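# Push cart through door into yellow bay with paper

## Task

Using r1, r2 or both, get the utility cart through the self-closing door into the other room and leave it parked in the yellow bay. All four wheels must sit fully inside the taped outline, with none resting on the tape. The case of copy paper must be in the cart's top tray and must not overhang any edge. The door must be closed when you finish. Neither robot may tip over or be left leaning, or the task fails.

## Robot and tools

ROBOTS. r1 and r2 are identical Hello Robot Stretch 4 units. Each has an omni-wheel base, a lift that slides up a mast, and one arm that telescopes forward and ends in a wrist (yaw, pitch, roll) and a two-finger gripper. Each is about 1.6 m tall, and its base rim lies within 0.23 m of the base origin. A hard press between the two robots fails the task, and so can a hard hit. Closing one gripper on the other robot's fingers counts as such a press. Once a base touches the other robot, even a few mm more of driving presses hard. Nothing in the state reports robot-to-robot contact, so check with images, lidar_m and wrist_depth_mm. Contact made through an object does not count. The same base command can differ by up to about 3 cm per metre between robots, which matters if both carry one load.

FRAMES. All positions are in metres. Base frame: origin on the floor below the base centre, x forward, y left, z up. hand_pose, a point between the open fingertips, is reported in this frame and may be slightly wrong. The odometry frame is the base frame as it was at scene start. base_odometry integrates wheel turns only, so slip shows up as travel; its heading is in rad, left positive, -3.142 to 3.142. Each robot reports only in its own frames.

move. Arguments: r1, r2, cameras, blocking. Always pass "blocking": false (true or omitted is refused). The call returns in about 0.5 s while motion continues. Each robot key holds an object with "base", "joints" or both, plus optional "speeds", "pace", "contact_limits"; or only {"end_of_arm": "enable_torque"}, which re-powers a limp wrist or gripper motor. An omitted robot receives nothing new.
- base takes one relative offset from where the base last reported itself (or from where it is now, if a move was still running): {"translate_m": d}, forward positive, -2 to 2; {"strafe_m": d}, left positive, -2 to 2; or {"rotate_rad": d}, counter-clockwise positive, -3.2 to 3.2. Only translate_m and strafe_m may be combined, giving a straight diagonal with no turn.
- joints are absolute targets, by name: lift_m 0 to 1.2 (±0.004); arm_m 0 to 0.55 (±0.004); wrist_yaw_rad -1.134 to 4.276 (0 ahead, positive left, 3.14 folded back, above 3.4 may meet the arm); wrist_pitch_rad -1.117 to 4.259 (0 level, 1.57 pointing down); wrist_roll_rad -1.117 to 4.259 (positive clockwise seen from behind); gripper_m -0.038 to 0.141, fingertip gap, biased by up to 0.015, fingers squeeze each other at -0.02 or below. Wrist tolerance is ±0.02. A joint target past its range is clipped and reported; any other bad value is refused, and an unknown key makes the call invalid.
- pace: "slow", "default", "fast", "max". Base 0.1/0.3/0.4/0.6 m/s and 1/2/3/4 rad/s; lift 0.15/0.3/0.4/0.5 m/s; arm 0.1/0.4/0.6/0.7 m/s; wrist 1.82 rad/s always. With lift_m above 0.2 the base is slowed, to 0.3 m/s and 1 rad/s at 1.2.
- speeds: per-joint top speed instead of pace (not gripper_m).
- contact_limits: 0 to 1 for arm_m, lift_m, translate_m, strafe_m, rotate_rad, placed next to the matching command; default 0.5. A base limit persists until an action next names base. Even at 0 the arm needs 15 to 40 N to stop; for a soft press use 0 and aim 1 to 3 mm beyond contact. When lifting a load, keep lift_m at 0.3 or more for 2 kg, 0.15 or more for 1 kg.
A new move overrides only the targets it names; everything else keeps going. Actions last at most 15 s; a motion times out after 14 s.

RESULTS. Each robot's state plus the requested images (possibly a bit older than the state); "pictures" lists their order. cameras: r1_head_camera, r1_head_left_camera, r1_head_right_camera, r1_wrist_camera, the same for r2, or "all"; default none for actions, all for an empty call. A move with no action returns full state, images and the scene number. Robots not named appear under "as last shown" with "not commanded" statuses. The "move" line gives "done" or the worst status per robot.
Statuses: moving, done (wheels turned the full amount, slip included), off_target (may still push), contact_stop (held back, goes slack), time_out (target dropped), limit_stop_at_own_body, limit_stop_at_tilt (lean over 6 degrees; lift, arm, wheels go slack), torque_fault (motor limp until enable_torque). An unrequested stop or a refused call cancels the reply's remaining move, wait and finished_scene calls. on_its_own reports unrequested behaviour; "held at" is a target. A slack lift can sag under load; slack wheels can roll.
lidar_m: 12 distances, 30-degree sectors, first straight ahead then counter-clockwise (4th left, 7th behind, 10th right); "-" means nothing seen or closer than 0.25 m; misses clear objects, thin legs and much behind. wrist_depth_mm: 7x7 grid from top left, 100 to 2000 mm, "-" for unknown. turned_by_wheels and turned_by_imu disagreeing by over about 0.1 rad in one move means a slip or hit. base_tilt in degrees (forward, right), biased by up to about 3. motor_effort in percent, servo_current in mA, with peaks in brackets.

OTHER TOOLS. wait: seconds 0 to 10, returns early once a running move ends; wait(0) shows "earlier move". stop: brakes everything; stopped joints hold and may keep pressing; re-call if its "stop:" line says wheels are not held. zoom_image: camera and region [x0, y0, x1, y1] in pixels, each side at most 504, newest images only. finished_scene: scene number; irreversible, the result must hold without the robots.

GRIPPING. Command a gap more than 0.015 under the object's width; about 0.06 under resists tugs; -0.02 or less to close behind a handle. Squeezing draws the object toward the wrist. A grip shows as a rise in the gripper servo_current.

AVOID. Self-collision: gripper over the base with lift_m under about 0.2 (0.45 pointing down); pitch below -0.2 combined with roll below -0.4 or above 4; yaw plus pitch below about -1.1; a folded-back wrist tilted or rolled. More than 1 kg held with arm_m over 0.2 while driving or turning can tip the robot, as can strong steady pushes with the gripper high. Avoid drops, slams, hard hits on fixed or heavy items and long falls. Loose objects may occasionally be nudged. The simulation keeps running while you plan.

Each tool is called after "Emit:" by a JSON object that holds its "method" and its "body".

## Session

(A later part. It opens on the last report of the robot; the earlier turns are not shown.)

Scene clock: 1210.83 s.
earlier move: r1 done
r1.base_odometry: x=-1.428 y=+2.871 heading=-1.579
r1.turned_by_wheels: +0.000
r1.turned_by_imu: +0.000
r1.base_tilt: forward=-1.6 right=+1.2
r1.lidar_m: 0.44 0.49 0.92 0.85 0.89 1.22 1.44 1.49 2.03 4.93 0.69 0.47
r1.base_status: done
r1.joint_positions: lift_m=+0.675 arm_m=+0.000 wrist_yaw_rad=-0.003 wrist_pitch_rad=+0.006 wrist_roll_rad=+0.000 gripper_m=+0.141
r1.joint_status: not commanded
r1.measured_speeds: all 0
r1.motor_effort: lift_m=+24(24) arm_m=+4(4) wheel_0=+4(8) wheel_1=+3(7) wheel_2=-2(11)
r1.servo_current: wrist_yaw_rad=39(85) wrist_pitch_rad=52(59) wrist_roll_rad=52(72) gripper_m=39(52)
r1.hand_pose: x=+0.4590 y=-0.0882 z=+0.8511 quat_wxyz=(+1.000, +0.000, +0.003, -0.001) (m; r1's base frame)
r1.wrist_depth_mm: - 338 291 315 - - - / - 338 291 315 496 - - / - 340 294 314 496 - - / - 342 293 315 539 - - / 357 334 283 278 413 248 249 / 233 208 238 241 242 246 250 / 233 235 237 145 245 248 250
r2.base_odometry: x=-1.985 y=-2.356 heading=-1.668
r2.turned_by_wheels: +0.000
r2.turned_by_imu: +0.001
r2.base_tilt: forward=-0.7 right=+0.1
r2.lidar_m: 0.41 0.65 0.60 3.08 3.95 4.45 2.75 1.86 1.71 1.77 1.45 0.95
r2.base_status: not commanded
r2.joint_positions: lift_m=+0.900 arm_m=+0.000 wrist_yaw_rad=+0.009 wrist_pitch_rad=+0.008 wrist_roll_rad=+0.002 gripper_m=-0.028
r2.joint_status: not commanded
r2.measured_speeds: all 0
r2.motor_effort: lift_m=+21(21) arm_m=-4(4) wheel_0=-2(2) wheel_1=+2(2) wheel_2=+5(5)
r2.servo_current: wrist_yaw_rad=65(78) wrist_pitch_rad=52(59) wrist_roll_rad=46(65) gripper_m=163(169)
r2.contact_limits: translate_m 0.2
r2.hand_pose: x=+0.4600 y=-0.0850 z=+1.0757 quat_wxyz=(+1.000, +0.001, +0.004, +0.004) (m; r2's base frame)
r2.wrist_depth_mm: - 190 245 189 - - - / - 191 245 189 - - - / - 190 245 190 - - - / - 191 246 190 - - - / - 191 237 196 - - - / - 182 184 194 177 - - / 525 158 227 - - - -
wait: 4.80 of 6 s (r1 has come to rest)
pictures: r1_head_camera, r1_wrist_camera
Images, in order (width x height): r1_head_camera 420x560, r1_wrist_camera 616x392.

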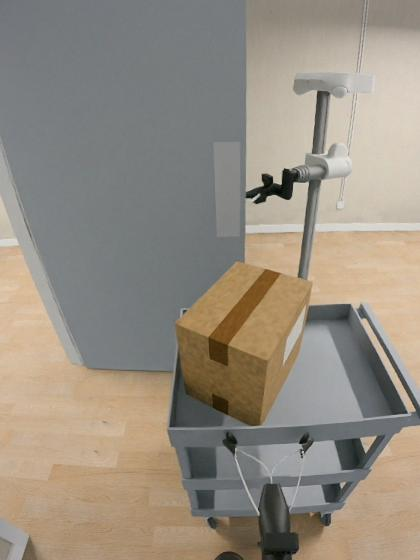

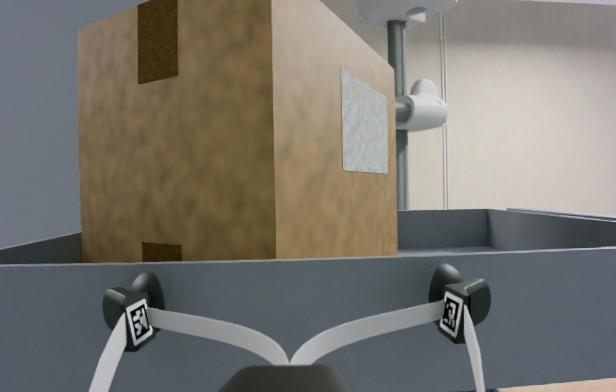

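Emit:
{"method": "move", "body": {"blocking": false, "r1": {"base":{"translate_m":0.26},"pace":"slow"}}}

Emit:
{"method": "wait", "body": {"seconds": 5, "cameras": ["r1_head_camera","r1_wrist_camera","r1_head_left_camera"]}}

Scene clock: 1222.83 s.
move: r1 moving
r1.base_odometry: x=-1.428 y=+2.859 heading=-1.578
r1.turned_by_wheels: +0.000
r1.turned_by_imu: +0.000
r1.base_tilt: forward=-1.6 right=+1.3
r1.lidar_m: 0.43 0.45 0.91 0.86 0.89 1.24 1.47 1.52 2.05 4.93 0.68 0.48
r1.base_status: translate_m moving
r1.joint_positions: lift_m=+0.675 arm_m=+0.000 wrist_yaw_rad=-0.003 wrist_pitch_rad=+0.006 wrist_roll_rad=+0.000 gripper_m=+0.141
r1.joint_status: not commanded
r1.measured_speeds: translate_m=+0.049 strafe_m=+0.000 rotate_rad=+0.000 lift_m=+0.000 arm_m=+0.000 wrist_yaw_rad=+0.000 wrist_pitch_rad=+0.000 wrist_roll_rad=+0.000
r1.motor_effort: lift_m=+24(24) arm_m=+4(4) wheel_0=+5(7) wheel_1=+6(8) wheel_2=-7(10)
r1.servo_current: wrist_yaw_rad=59(59) wrist_pitch_rad=46(52) wrist_roll_rad=59(72) gripper_m=46(46)
r1.hand_pose: x=+0.4590 y=-0.0882 z=+0.8511 quat_wxyz=(+1.000, +0.000, +0.003, -0.001) (m; r1's base frame)
r1.wrist_depth_mm: - 329 282 322 - - - / - 332 285 320 496 - - / - 334 286 320 488 - - / - 334 286 320 492 - - / 362 327 277 287 418 241 244 / 230 194 235 236 238 201 243 / 231 233 236 144 240 241 244
r2: as last shown
r2.turned_by_imu: +0.000
r2.base_tilt: forward=-0.6 right=+0.1
r2.lidar_m: 0.39 0.65 0.61 3.09 3.97 4.45 2.72 1.82 1.71 1.76 1.48 1.01
r2.motor_effort: lift_m=+21(21) arm_m=-3(4) wheel_0=-2(2) wheel_1=+2(2) wheel_2=+5(5)
r2.servo_current: wrist_yaw_rad=65(65) wrist_pitch_rad=52(59) wrist_roll_rad=52(52) gripper_m=163(169)
r2.contact_limits: translate_m 0.2
r2.wrist_depth_mm: - 190 246 189 - - - / - 190 245 189 - - - / - 191 246 189 - - - / - 191 246 191 - - - / - 191 236 196 - - - / - 182 183 195 177 - - / 521 158 227 - - - -
pictures: none

Scene clock: 1226.20 s.
earlier move: r1 done
r1.base_odometry: x=-1.430 y=+2.612 heading=-1.578
r1.turned_by_wheels: +0.000
r1.turned_by_imu: +0.000
r1.base_tilt: forward=-1.6 right=+1.3
r1.lidar_m: 0.43 0.44 3.99 0.86 0.90 1.24 1.71 1.78 2.43 4.94 4.41 0.50
r1.base_status: done
r1.joint_positions: lift_m=+0.675 arm_m=+0.000 wrist_yaw_rad=-0.001 wrist_pitch_rad=+0.006 wrist_roll_rad=+0.000 gripper_m=+0.141
r1.joint_status: not commanded
r1.measured_speeds: all 0
r1.motor_effort: lift_m=+24(24) arm_m=+4(4) wheel_0=+3(11) wheel_1=+3(8) wheel_2=-3(10)
r1.servo_current: wrist_yaw_rad=46(72) wrist_pitch_rad=39(59) wrist_roll_rad=39(72) gripper_m=39(52)
r1.hand_pose: x=+0.4592 y=-0.0876 z=+0.8511 quat_wxyz=(+1.000, +0.000, +0.003, +0.000) (m; r1's base frame)
r1.wrist_depth_mm: 300 274 345 - - - - / 296 274 347 1008 1138 1098 - / 300 274 345 960 - - - / 306 277 343 554 - - - / 301 274 309 436 265 278 293 / 226 199 244 255 264 201 294 / 226 234 242 147 270 283 297
r2.base_odometry: x=-1.985 y=-2.356 heading=-1.668
r2.turned_by_wheels: +0.000
r2.turned_by_imu: +0.000
r2.base_tilt: forward=-0.6 right=+0.0
r2.lidar_m: 0.40 0.30 0.33 3.08 3.97 4.44 2.77 1.84 1.73 1.78 1.47 0.94
r2.base_status: not commanded
r2.joint_positions: lift_m=+0.900 arm_m=+0.000 wrist_yaw_rad=+0.009 wrist_pitch_rad=+0.008 wrist_roll_rad=+0.002 gripper_m=-0.028
r2.joint_status: not commanded
r2.measured_speeds: all 0
r2.motor_effort: lift_m=+21(21) arm_m=-4(4) wheel_0=-2(2) wheel_1=+2(2) wheel_2=+5(5)
r2.servo_current: wrist_yaw_rad=59(72) wrist_pitch_rad=46(59) wrist_roll_rad=39(59) gripper_m=163(169)
r2.contact_limits: translate_m 0.2
r2.hand_pose: x=+0.4600 y=-0.0850 z=+1.0757 quat_wxyz=(+1.000, +0.001, +0.004, +0.004) (m; r2's base frame)
r2.wrist_depth_mm: - 190 245 189 - - - / - 190 246 188 - - - / - 190 246 189 - - - / - 191 246 191 - - - / 384 192 236 196 - - - / 392 182 184 195 177 - - / 392 158 227 - - - -
wait: 3.37 of 5 s (r1 has come to rest)
pictures: r1_head_camera, r1_head_left_camera, r1_wrist_camera
Images, in order (width x height): r1_head_camera 420x560, r1_head_left_camera 420x672, r1_wrist_camera 616x392.

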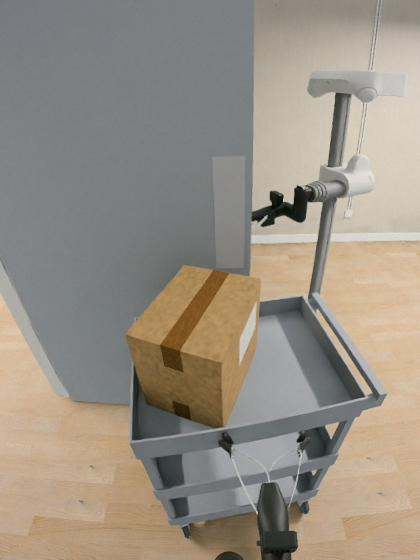

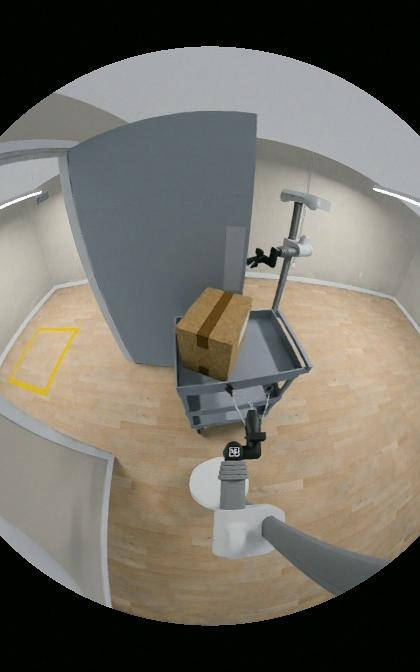

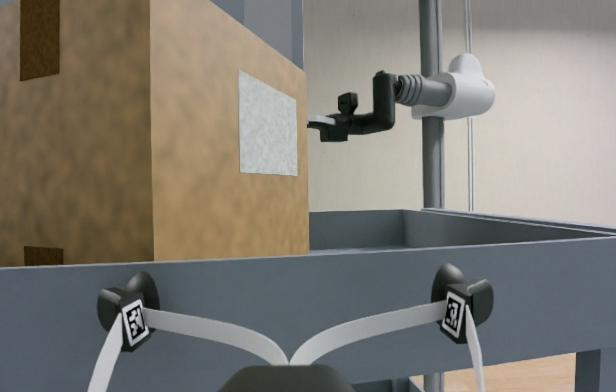

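Emit:
{"method": "move", "body": {"blocking": false, "r1": {"base":{"translate_m":-0.1}}}}

Emit:
{"method": "wait", "body": {"seconds": 3}}

Emit:
{"method": "move", "body": {"blocking": false, "r1": {"base":{"strafe_m":-1.05},"pace":"fast"}}}

Emit:
{"method": "wait", "body": {"seconds": 6}}

Emit:
{"method": "move", "body": {"blocking": false, "r1": {"base":{"rotate_rad":1.571}}}}

Emit:
{"method": "wait", "body": {"seconds": 5}}

Emit:
{"method": "move", "body": {"blocking": false, "r1": {"base":{"strafe_m":-0.6},"pace":"default"}}}

Emit:
{"method": "wait", "body": {"seconds": 5, "cameras": ["r1_head_camera","r1_wrist_camera","r1_head_left_camera"]}}

Scene clock: 1240.80 s.
move: r1 moving
r1.base_odometry: x=-1.429 y=+2.643 heading=-1.579
r1.turned_by_wheels: +0.000
r1.turned_by_imu: -0.001
r1.base_tilt: forward=-1.6 right=+1.3
r1.lidar_m: 0.45 0.46 4.01 0.85 0.91 1.23 1.68 1.73 2.37 4.92 4.43 0.54
r1.base_status: translate_m moving
r1.joint_positions: lift_m=+0.675 arm_m=+0.000 wrist_yaw_rad=-0.001 wrist_pitch_rad=+0.006 wrist_roll_rad=+0.000 gripper_m=+0.141
r1.joint_status: not commanded
r1.measured_speeds: translate_m=-0.120 strafe_m=-0.001 rotate_rad=-0.003 lift_m=+0.000 arm_m=+0.000 wrist_yaw_rad=+0.000 wrist_pitch_rad=+0.000 wrist_roll_rad=+0.000
r1.motor_effort: lift_m=+24(24) arm_m=+4(4) wheel_0=-5(9) wheel_1=-6(7) wheel_2=+9(9)
r1.servo_current: wrist_yaw_rad=39(59) wrist_pitch_rad=52(52) wrist_roll_rad=33(52) gripper_m=39(46)
r1.hand_pose: x=+0.4592 y=-0.0876 z=+0.8511 quat_wxyz=(+1.000, +0.000, +0.003, +0.000) (m; r1's base frame)
r1.wrist_depth_mm: 338 306 355 854 - - - / 338 306 351 564 1182 1098 - / 347 306 353 559 - - - / 342 310 351 517 - - - / 340 297 278 285 293 309 319 / 254 210 271 281 290 207 320 / 251 259 270 143 296 1708 1756
r2: as last shown
r2.base_tilt: forward=-0.6 right=+0.1
r2.lidar_m: 0.40 0.29 0.33 3.07 3.96 4.44 2.74 1.86 1.71 1.78 1.47 0.96
r2.motor_effort: lift_m=+21(21) arm_m=-4(4) wheel_0=-1(2) wheel_1=+2(2) wheel_2=+5(5)
r2.servo_current: wrist_yaw_rad=59(72) wrist_pitch_rad=46(59) wrist_roll_rad=46(59) gripper_m=163(169)
r2.contact_limits: translate_m 0.2
r2.wrist_depth_mm: - 189 245 189 - - - / - 190 246 189 - - - / - 190 245 189 - - - / - 191 246 190 - - - / 384 191 236 196 - - - / 392 182 184 194 177 - - / 392 158 226 - - - -
pictures: none

Scene clock: 1241.87 s.
earlier move: r1 done
r1.base_odometry: x=-1.429 y=+2.712 heading=-1.579
r1.turned_by_wheels: +0.000
r1.turned_by_imu: +0.000
r1.base_tilt: forward=-1.6 right=+1.3
r1.lidar_m: 0.53 0.54 4.01 0.86 0.91 1.25 1.62 1.68 2.28 4.94 4.51 0.63
r1.base_status: done
r1.joint_positions: lift_m=+0.675 arm_m=+0.000 wrist_yaw_rad=-0.001 wrist_pitch_rad=+0.006 wrist_roll_rad=+0.000 gripper_m=+0.141
r1.joint_status: not commanded
r1.measured_speeds: all 0
r1.motor_effort: lift_m=+24(24) arm_m=+4(4) wheel_0=-2(9) wheel_1=-1(7) wheel_2=+0(9)
r1.servo_current: wrist_yaw_rad=59(65) wrist_pitch_rad=39(59) wrist_roll_rad=46(59) gripper_m=39(52)
r1.hand_pose: x=+0.4592 y=-0.0876 z=+0.8511 quat_wxyz=(+1.000, +0.000, +0.003, +0.000) (m; r1's base frame)
r1.wrist_depth_mm: - 382 402 - - - - / 430 392 404 1118 1255 - - / 433 392 402 647 - - - / 433 392 402 640 - - - / 319 330 340 353 368 387 399 / 312 208 334 355 364 198 410 / 312 177 - 143 1281 1808 1708
r2.base_odometry: x=-1.985 y=-2.356 heading=-1.668
r2.turned_by_wheels: +0.000
r2.turned_by_imu: +0.000
r2.base_tilt: forward=-0.7 right=+0.0
r2.lidar_m: 0.40 0.28 0.33 3.08 3.96 4.42 2.76 1.83 1.72 1.74 1.47 0.94
r2.base_status: not commanded
r2.joint_positions: lift_m=+0.900 arm_m=+0.000 wrist_yaw_rad=+0.009 wrist_pitch_rad=+0.008 wrist_roll_rad=+0.002 gripper_m=-0.028
r2.joint_status: not commanded
r2.measured_speeds: all 0
r2.motor_effort: lift_m=+21(21) arm_m=-3(4) wheel_0=-2(2) wheel_1=+2(2) wheel_2=+5(5)
r2.servo_current: wrist_yaw_rad=52(72) wrist_pitch_rad=59(59) wrist_roll_rad=52(59) gripper_m=163(169)
r2.contact_limits: translate_m 0.2
r2.hand_pose: x=+0.4600 y=-0.0850 z=+1.0757 quat_wxyz=(+1.000, +0.001, +0.004, +0.004) (m; r2's base frame)
r2.wrist_depth_mm: - 190 245 189 - - - / - 191 245 189 - - - / - 191 246 190 - - - / - 191 247 190 - - - / 387 191 237 196 - - - / 392 182 183 195 177 - - / 392 158 227 - - - -
wait: 1.07 of 3 s (r1 has come to rest)
pictures: none

Scene clock: 1242.37 s.
move: r1 moving
r1.base_odometry: x=-1.484 y=+2.712 heading=-1.578
r1.turned_by_wheels: +0.000
r1.turned_by_imu: +0.000
r1.base_tilt: forward=-1.6 right=+1.2
r1.lidar_m: 0.53 0.55 4.05 0.90 0.95 1.29 1.60 1.64 2.29 4.88 4.52 0.62
r1.base_status: strafe_m moving
r1.joint_positions: lift_m=+0.675 arm_m=+0.000 wrist_yaw_rad=-0.001 wrist_pitch_rad=+0.006 wrist_roll_rad=+0.000 gripper_m=+0.141
r1.joint_status: not commanded
r1.measured_speeds: translate_m=+0.000 strafe_m=-0.213 rotate_rad=+0.001 lift_m=+0.000 arm_m=+0.000 wrist_yaw_rad=+0.000 wrist_pitch_rad=+0.000 wrist_roll_rad=+0.000
r1.motor_effort: lift_m=+24(24) arm_m=+4(4) wheel_0=+11(13) wheel_1=-11(12) wheel_2=+0(1)
r1.servo_current: wrist_yaw_rad=39(65) wrist_pitch_rad=46(52) wrist_roll_rad=46(59) gripper_m=46(46)
r1.hand_pose: x=+0.4592 y=-0.0876 z=+0.8511 quat_wxyz=(+1.000, +0.000, +0.003, +0.000) (m; r1's base frame)
r1.wrist_depth_mm: - 375 917 - - - - / 415 379 473 - 1160 - - / 413 379 473 1098 - - - / 418 379 473 - - - - / 325 338 347 359 373 394 407 / 322 208 343 362 370 198 - / - 329 - 143 1255 1921 -
r2: as last shown
r2.base_tilt: forward=-0.7 right=+0.1
r2.lidar_m: 0.38 0.33 0.33 3.05 3.94 4.44 2.74 1.85 1.72 1.77 1.48 0.96
r2.motor_effort: lift_m=+21(21) arm_m=-4(4) wheel_0=-2(2) wheel_1=+2(2) wheel_2=+5(5)
r2.servo_current: wrist_yaw_rad=52(72) wrist_pitch_rad=52(59) wrist_roll_rad=52(52) gripper_m=163(169)
r2.contact_limits: translate_m 0.2
r2.wrist_depth_mm: - 190 245 189 - - - / - 190 245 189 - - - / - 190 246 189 - - - / - 191 246 191 - - - / 384 191 238 196 - - - / 394 182 184 194 177 - - / 392 159 227 - - - -
pictures: none

Scene clock: 1245.70 s.
earlier move: r1 done
r1.base_odometry: x=-2.479 y=+2.720 heading=-1.579
r1.turned_by_wheels: +0.000
r1.turned_by_imu: -0.005
r1.base_tilt: forward=-1.6 right=+1.3
r1.lidar_m: 3.13 0.88 0.90 1.90 1.97 1.66 1.56 1.62 2.23 3.88 4.00 3.28
r1.base_status: done
r1.joint_positions: lift_m=+0.675 arm_m=+0.000 wrist_yaw_rad=-0.001 wrist_pitch_rad=+0.006 wrist_roll_rad=+0.000 gripper_m=+0.141
r1.joint_status: not commanded
r1.measured_speeds: all 0
r1.motor_effort: lift_m=+24(24) arm_m=+4(4) wheel_0=-2(14) wheel_1=+1(13) wheel_2=+0(1)
r1.servo_current: wrist_yaw_rad=46(65) wrist_pitch_rad=46(59) wrist_roll_rad=52(65) gripper_m=52(52)
r1.hand_pose: x=+0.4592 y=-0.0876 z=+0.8511 quat_wxyz=(+1.000, +0.000, +0.003, +0.000) (m; r1's base frame)
r1.wrist_depth_mm: - - - - - - - / - - - - - - - / - - - - - - - / - - - - - - - / - - - - - - - / - 208 - - - 196 - / - 1808 - 143 - 1808 -
r2.base_odometry: x=-1.985 y=-2.356 heading=-1.668
r2.turned_by_wheels: +0.000
r2.turned_by_imu: +0.000
r2.base_tilt: forward=-0.6 right=+0.1
r2.lidar_m: 0.40 0.32 0.34 1.08 3.97 4.44 2.73 1.88 1.72 1.77 1.47 0.96
r2.base_status: not commanded
r2.joint_positions: lift_m=+0.900 arm_m=+0.000 wrist_yaw_rad=+0.009 wrist_pitch_rad=+0.008 wrist_roll_rad=+0.002 gripper_m=-0.028
r2.joint_status: not commanded
r2.measured_speeds: all 0
r2.motor_effort: lift_m=+21(21) arm_m=-4(4) wheel_0=-2(2) wheel_1=+2(2) wheel_2=+5(5)
r2.servo_current: wrist_yaw_rad=65(72) wrist_pitch_rad=52(59) wrist_roll_rad=46(65) gripper_m=163(169)
r2.contact_limits: translate_m 0.2
r2.hand_pose: x=+0.4600 y=-0.0850 z=+1.0757 quat_wxyz=(+1.000, +0.001, +0.004, +0.004) (m; r2's base frame)
r2.wrist_depth_mm: - 189 246 189 - - - / - 190 246 189 - - - / - 191 245 189 - - - / - 191 247 191 - - - / 384 191 236 196 - - - / 389 182 184 194 177 - - / 394 159 226 - - - -
wait: 3.33 of 6 s (r1 has come to rest)
pictures: none

Scene clock: 1246.20 s.
move: r1 moving
r1.base_odometry: x=-2.479 y=+2.720 heading=-1.327
r1.turned_by_wheels: +0.252
r1.turned_by_imu: +0.253
r1.base_tilt: forward=-1.6 right=+1.3
r1.lidar_m: 1.29 0.86 1.10 1.92 1.90 1.57 1.58 1.82 3.04 3.89 3.71 3.13
r1.base_status: rotate_rad moving
r1.joint_positions: lift_m=+0.675 arm_m=+0.000 wrist_yaw_rad=-0.001 wrist_pitch_rad=+0.006 wrist_roll_rad=+0.000 gripper_m=+0.141
r1.joint_status: not commanded
r1.measured_speeds: translate_m=+0.000 strafe_m=-0.001 rotate_rad=+0.971 lift_m=+0.000 arm_m=+0.000 wrist_yaw_rad=+0.000 wrist_pitch_rad=+0.000 wrist_roll_rad=+0.000
r1.motor_effort: lift_m=+24(24) arm_m=+4(4) wheel_0=-7(10) wheel_1=-5(7) wheel_2=-6(7)
r1.servo_current: wrist_yaw_rad=46(65) wrist_pitch_rad=46(52) wrist_roll_rad=46(59) gripper_m=39(52)
r1.hand_pose: x=+0.4592 y=-0.0876 z=+0.8511 quat_wxyz=(+1.000, +0.000, +0.003, +0.000) (m; r1's base frame)
r1.wrist_depth_mm: - - - - - - - / - - - - - - - / - - - - - - - / - - - - - - - / - - - - - - - / - 209 1366 - - 196 - / 1808 1921 1366 143 - 1863 -
r2: as last shown
r2.base_tilt: forward=-0.7 right=+0.1
r2.lidar_m: 0.39 0.27 0.34 1.08 3.93 4.43 2.72 1.83 1.71 1.77 1.46 0.97
r2.servo_current: wrist_yaw_rad=65(65) wrist_pitch_rad=46(52) wrist_roll_rad=46(52) gripper_m=156(163)
r2.contact_limits: translate_m 0.2
r2.wrist_depth_mm: - 190 244 189 - - - / - 190 245 188 - - - / - 191 246 189 - - - / - 191 246 190 - - - / 384 191 236 196 - - - / 394 182 184 194 177 - - / 394 158 227 - - - -
pictures: none

Scene clock: 1247.77 s.
earlier move: r1 done
r1.base_odometry: x=-2.479 y=+2.720 heading=-0.008
r1.turned_by_wheels: +1.319
r1.turned_by_imu: +1.326
r1.base_tilt: forward=-1.6 right=+1.3
r1.lidar_m: 1.90 1.99 1.66 1.57 1.65 2.19 3.99 4.01 3.32 3.13 0.87 0.89
r1.base_status: done
r1.joint_positions: lift_m=+0.675 arm_m=+0.000 wrist_yaw_rad=-0.001 wrist_pitch_rad=+0.006 wrist_roll_rad=+0.000 gripper_m=+0.141
r1.joint_status: not commanded
r1.measured_speeds: all 0
r1.motor_effort: lift_m=+23(24) arm_m=+4(4) wheel_0=-4(10) wheel_1=-3(8) wheel_2=+0(9)
r1.servo_current: wrist_yaw_rad=33(65) wrist_pitch_rad=46(52) wrist_roll_rad=33(65) gripper_m=46(52)
r1.hand_pose: x=+0.4592 y=-0.0876 z=+0.8511 quat_wxyz=(+1.000, +0.000, +0.003, +0.000) (m; r1's base frame)
r1.wrist_depth_mm: - - - - - - - / - - - - - - - / - - - - - - 809 / - - - - - - 798 / - - - 1756 - - - / - 194 - 1756 - 193 - / - - - 143 - 1863 -
r2.base_odometry: x=-1.985 y=-2.356 heading=-1.668
r2.turned_by_wheels: +0.000
r2.turned_by_imu: +0.000
r2.base_tilt: forward=-0.6 right=+0.1
r2.lidar_m: 0.41 0.31 0.36 1.29 3.96 4.44 2.74 1.86 1.72 1.78 1.48 0.95
r2.base_status: not commanded
r2.joint_positions: lift_m=+0.900 arm_m=+0.000 wrist_yaw_rad=+0.009 wrist_pitch_rad=+0.008 wrist_roll_rad=+0.002 gripper_m=-0.028
r2.joint_status: not commanded
r2.measured_speeds: all 0
r2.motor_effort: lift_m=+21(21) arm_m=-3(4) wheel_0=-1(2) wheel_1=+1(2) wheel_2=+5(5)
r2.servo_current: wrist_yaw_rad=52(72) wrist_pitch_rad=59(59) wrist_roll_rad=39(52) gripper_m=169(169)
r2.contact_limits: translate_m 0.2
r2.hand_pose: x=+0.4600 y=-0.0850 z=+1.0757 quat_wxyz=(+1.000, +0.001, +0.004, +0.004) (m; r2's base frame)
r2.wrist_depth_mm: - 190 246 189 - - - / - 190 245 189 - - - / - 190 247 190 - - - / - 191 247 191 - - - / 384 191 236 196 - - - / 394 182 183 194 177 - - / 392 158 227 - - - -
wait: 1.57 of 5 s (r1 has come to rest)
pictures: none

Scene clock: 1248.27 s.
move: r1 moving
r1.base_odometry: x=-2.479 y=+2.683 heading=-0.008
r1.turned_by_wheels: +0.000
r1.turned_by_imu: +0.000
r1.base_tilt: forward=-1.6 right=+1.2
r1.lidar_m: 1.91 1.96 1.70 1.63 1.68 2.24 3.96 4.00 3.28 3.10 0.87 0.87
r1.base_status: strafe_m moving
r1.joint_positions: lift_m=+0.675 arm_m=+0.000 wrist_yaw_rad=-0.001 wrist_pitch_rad=+0.006 wrist_roll_rad=+0.000 gripper_m=+0.141
r1.joint_status: not commanded
r1.measured_speeds: translate_m=+0.000 strafe_m=-0.141 rotate_rad=-0.003 lift_m=+0.000 arm_m=+0.000 wrist_yaw_rad=+0.000 wrist_pitch_rad=+0.000 wrist_roll_rad=+0.000
r1.motor_effort: lift_m=+24(24) arm_m=+4(4) wheel_0=+8(10) wheel_1=-10(10) wheel_2=-1(1)
r1.servo_current: wrist_yaw_rad=59(59) wrist_pitch_rad=52(52) wrist_roll_rad=59(59) gripper_m=46(52)
r1.hand_pose: x=+0.4592 y=-0.0876 z=+0.8511 quat_wxyz=(+1.000, +0.000, +0.003, +0.000) (m; r1's base frame)
r1.wrist_depth_mm: - - - - - - - / - - - - - - - / - - - - - - 788 / - - - - - - 798 / - - - - - - 732 / - 193 - - - 194 1098 / - - - 143 - 1756 -
r2: as last shown
r2.base_tilt: forward=-0.6 right=+0.0
r2.lidar_m: 0.40 0.32 0.34 1.26 3.95 4.45 2.73 1.85 1.72 1.77 1.47 0.93
r2.motor_effort: lift_m=+21(21) arm_m=-4(4) wheel_0=-1(2) wheel_1=+2(2) wheel_2=+5(5)
r2.servo_current: wrist_yaw_rad=59(65) wrist_pitch_rad=46(59) wrist_roll_rad=46(52) gripper_m=156(169)
r2.contact_limits: translate_m 0.2
r2.wrist_depth_mm: - 190 244 189 - - - / - 190 246 188 - - - / - 190 246 190 - - - / - 191 247 191 - - - / 382 191 237 196 - - - / 392 182 184 194 176 - - / 392 158 226 - - - -
pictures: none

Scene clock: 1251.10 s.
earlier move: r1 done
r1.base_odometry: x=-2.484 y=+2.120 heading=-0.008
r1.turned_by_wheels: +0.000
r1.turned_by_imu: -0.003
r1.base_tilt: forward=-1.6 right=+1.3
r1.lidar_m: 0.60 1.96 2.30 2.16 2.26 2.95 3.96 3.80 2.68 2.54 0.77 0.68
r1.base_status: done
r1.joint_positions: lift_m=+0.675 arm_m=+0.000 wrist_yaw_rad=-0.001 wrist_pitch_rad=+0.006 wrist_roll_rad=+0.000 gripper_m=+0.141
r1.joint_status: not commanded
r1.measured_speeds: all 0
r1.motor_effort: lift_m=+24(24) arm_m=+4(4) wheel_0=+1(12) wheel_1=+0(12) wheel_2=+0(1)
r1.servo_current: wrist_yaw_rad=65(65) wrist_pitch_rad=52(59) wrist_roll_rad=52(72) gripper_m=39(52)
r1.hand_pose: x=+0.4592 y=-0.0876 z=+0.8511 quat_wxyz=(+1.000, +0.000, +0.003, +0.000) (m; r1's base frame)
r1.wrist_depth_mm: - - - - - - 732 / - - - - - 842 768 / - - - 788 732 842 759 / - - - 788 741 - 723 / - - - - - - - / - 193 462 462 473 193 554 / - - 1756 144 - - 549
r2.base_odometry: x=-1.985 y=-2.356 heading=-1.668
r2.turned_by_wheels: +0.000
r2.turned_by_imu: +0.000
r2.base_tilt: forward=-0.7 right=+0.1
r2.lidar_m: 0.41 0.30 0.33 0.60 0.82 4.44 2.75 1.87 1.73 1.75 1.45 0.94
r2.base_status: not commanded
r2.joint_positions: lift_m=+0.900 arm_m=+0.000 wrist_yaw_rad=+0.009 wrist_pitch_rad=+0.008 wrist_roll_rad=+0.002 gripper_m=-0.028
r2.joint_status: not commanded
r2.measured_speeds: all 0
r2.motor_effort: lift_m=+21(21) arm_m=-4(4) wheel_0=-2(2) wheel_1=+2(2) wheel_2=+5(5)
r2.servo_current: wrist_yaw_rad=59(72) wrist_pitch_rad=59(59) wrist_roll_rad=46(59) gripper_m=156(169)
r2.contact_limits: translate_m 0.2
r2.hand_pose: x=+0.4600 y=-0.0850 z=+1.0757 quat_wxyz=(+1.000, +0.001, +0.004, +0.004) (m; r2's base frame)
r2.wrist_depth_mm: - 190 245 189 - - - / - 190 245 189 - - - / - 190 246 189 - - - / - 191 246 191 - - - / 384 191 237 196 - - - / 394 182 184 194 177 - - / 394 158 227 - - - -
wait: 2.83 of 5 s (r1 has come to rest)
pictures: r1_head_camera, r1_head_left_camera, r1_wrist_camera
Images, in order (width x height): r1_head_camera 420x560, r1_head_left_camera 420x672, r1_wrist_camera 616x392.

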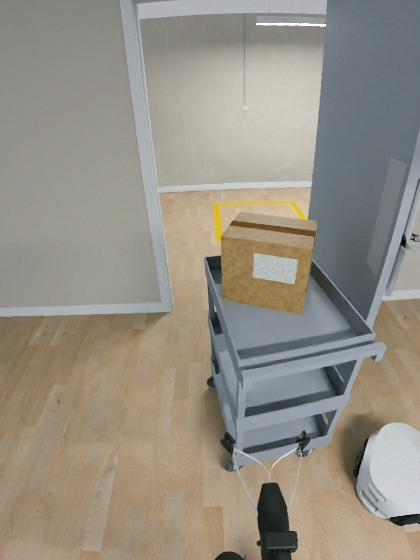

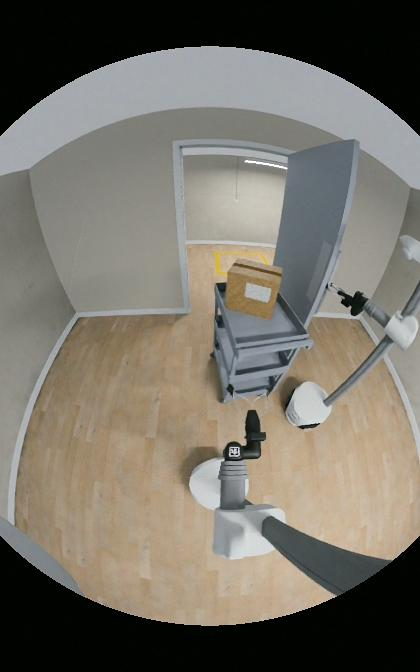

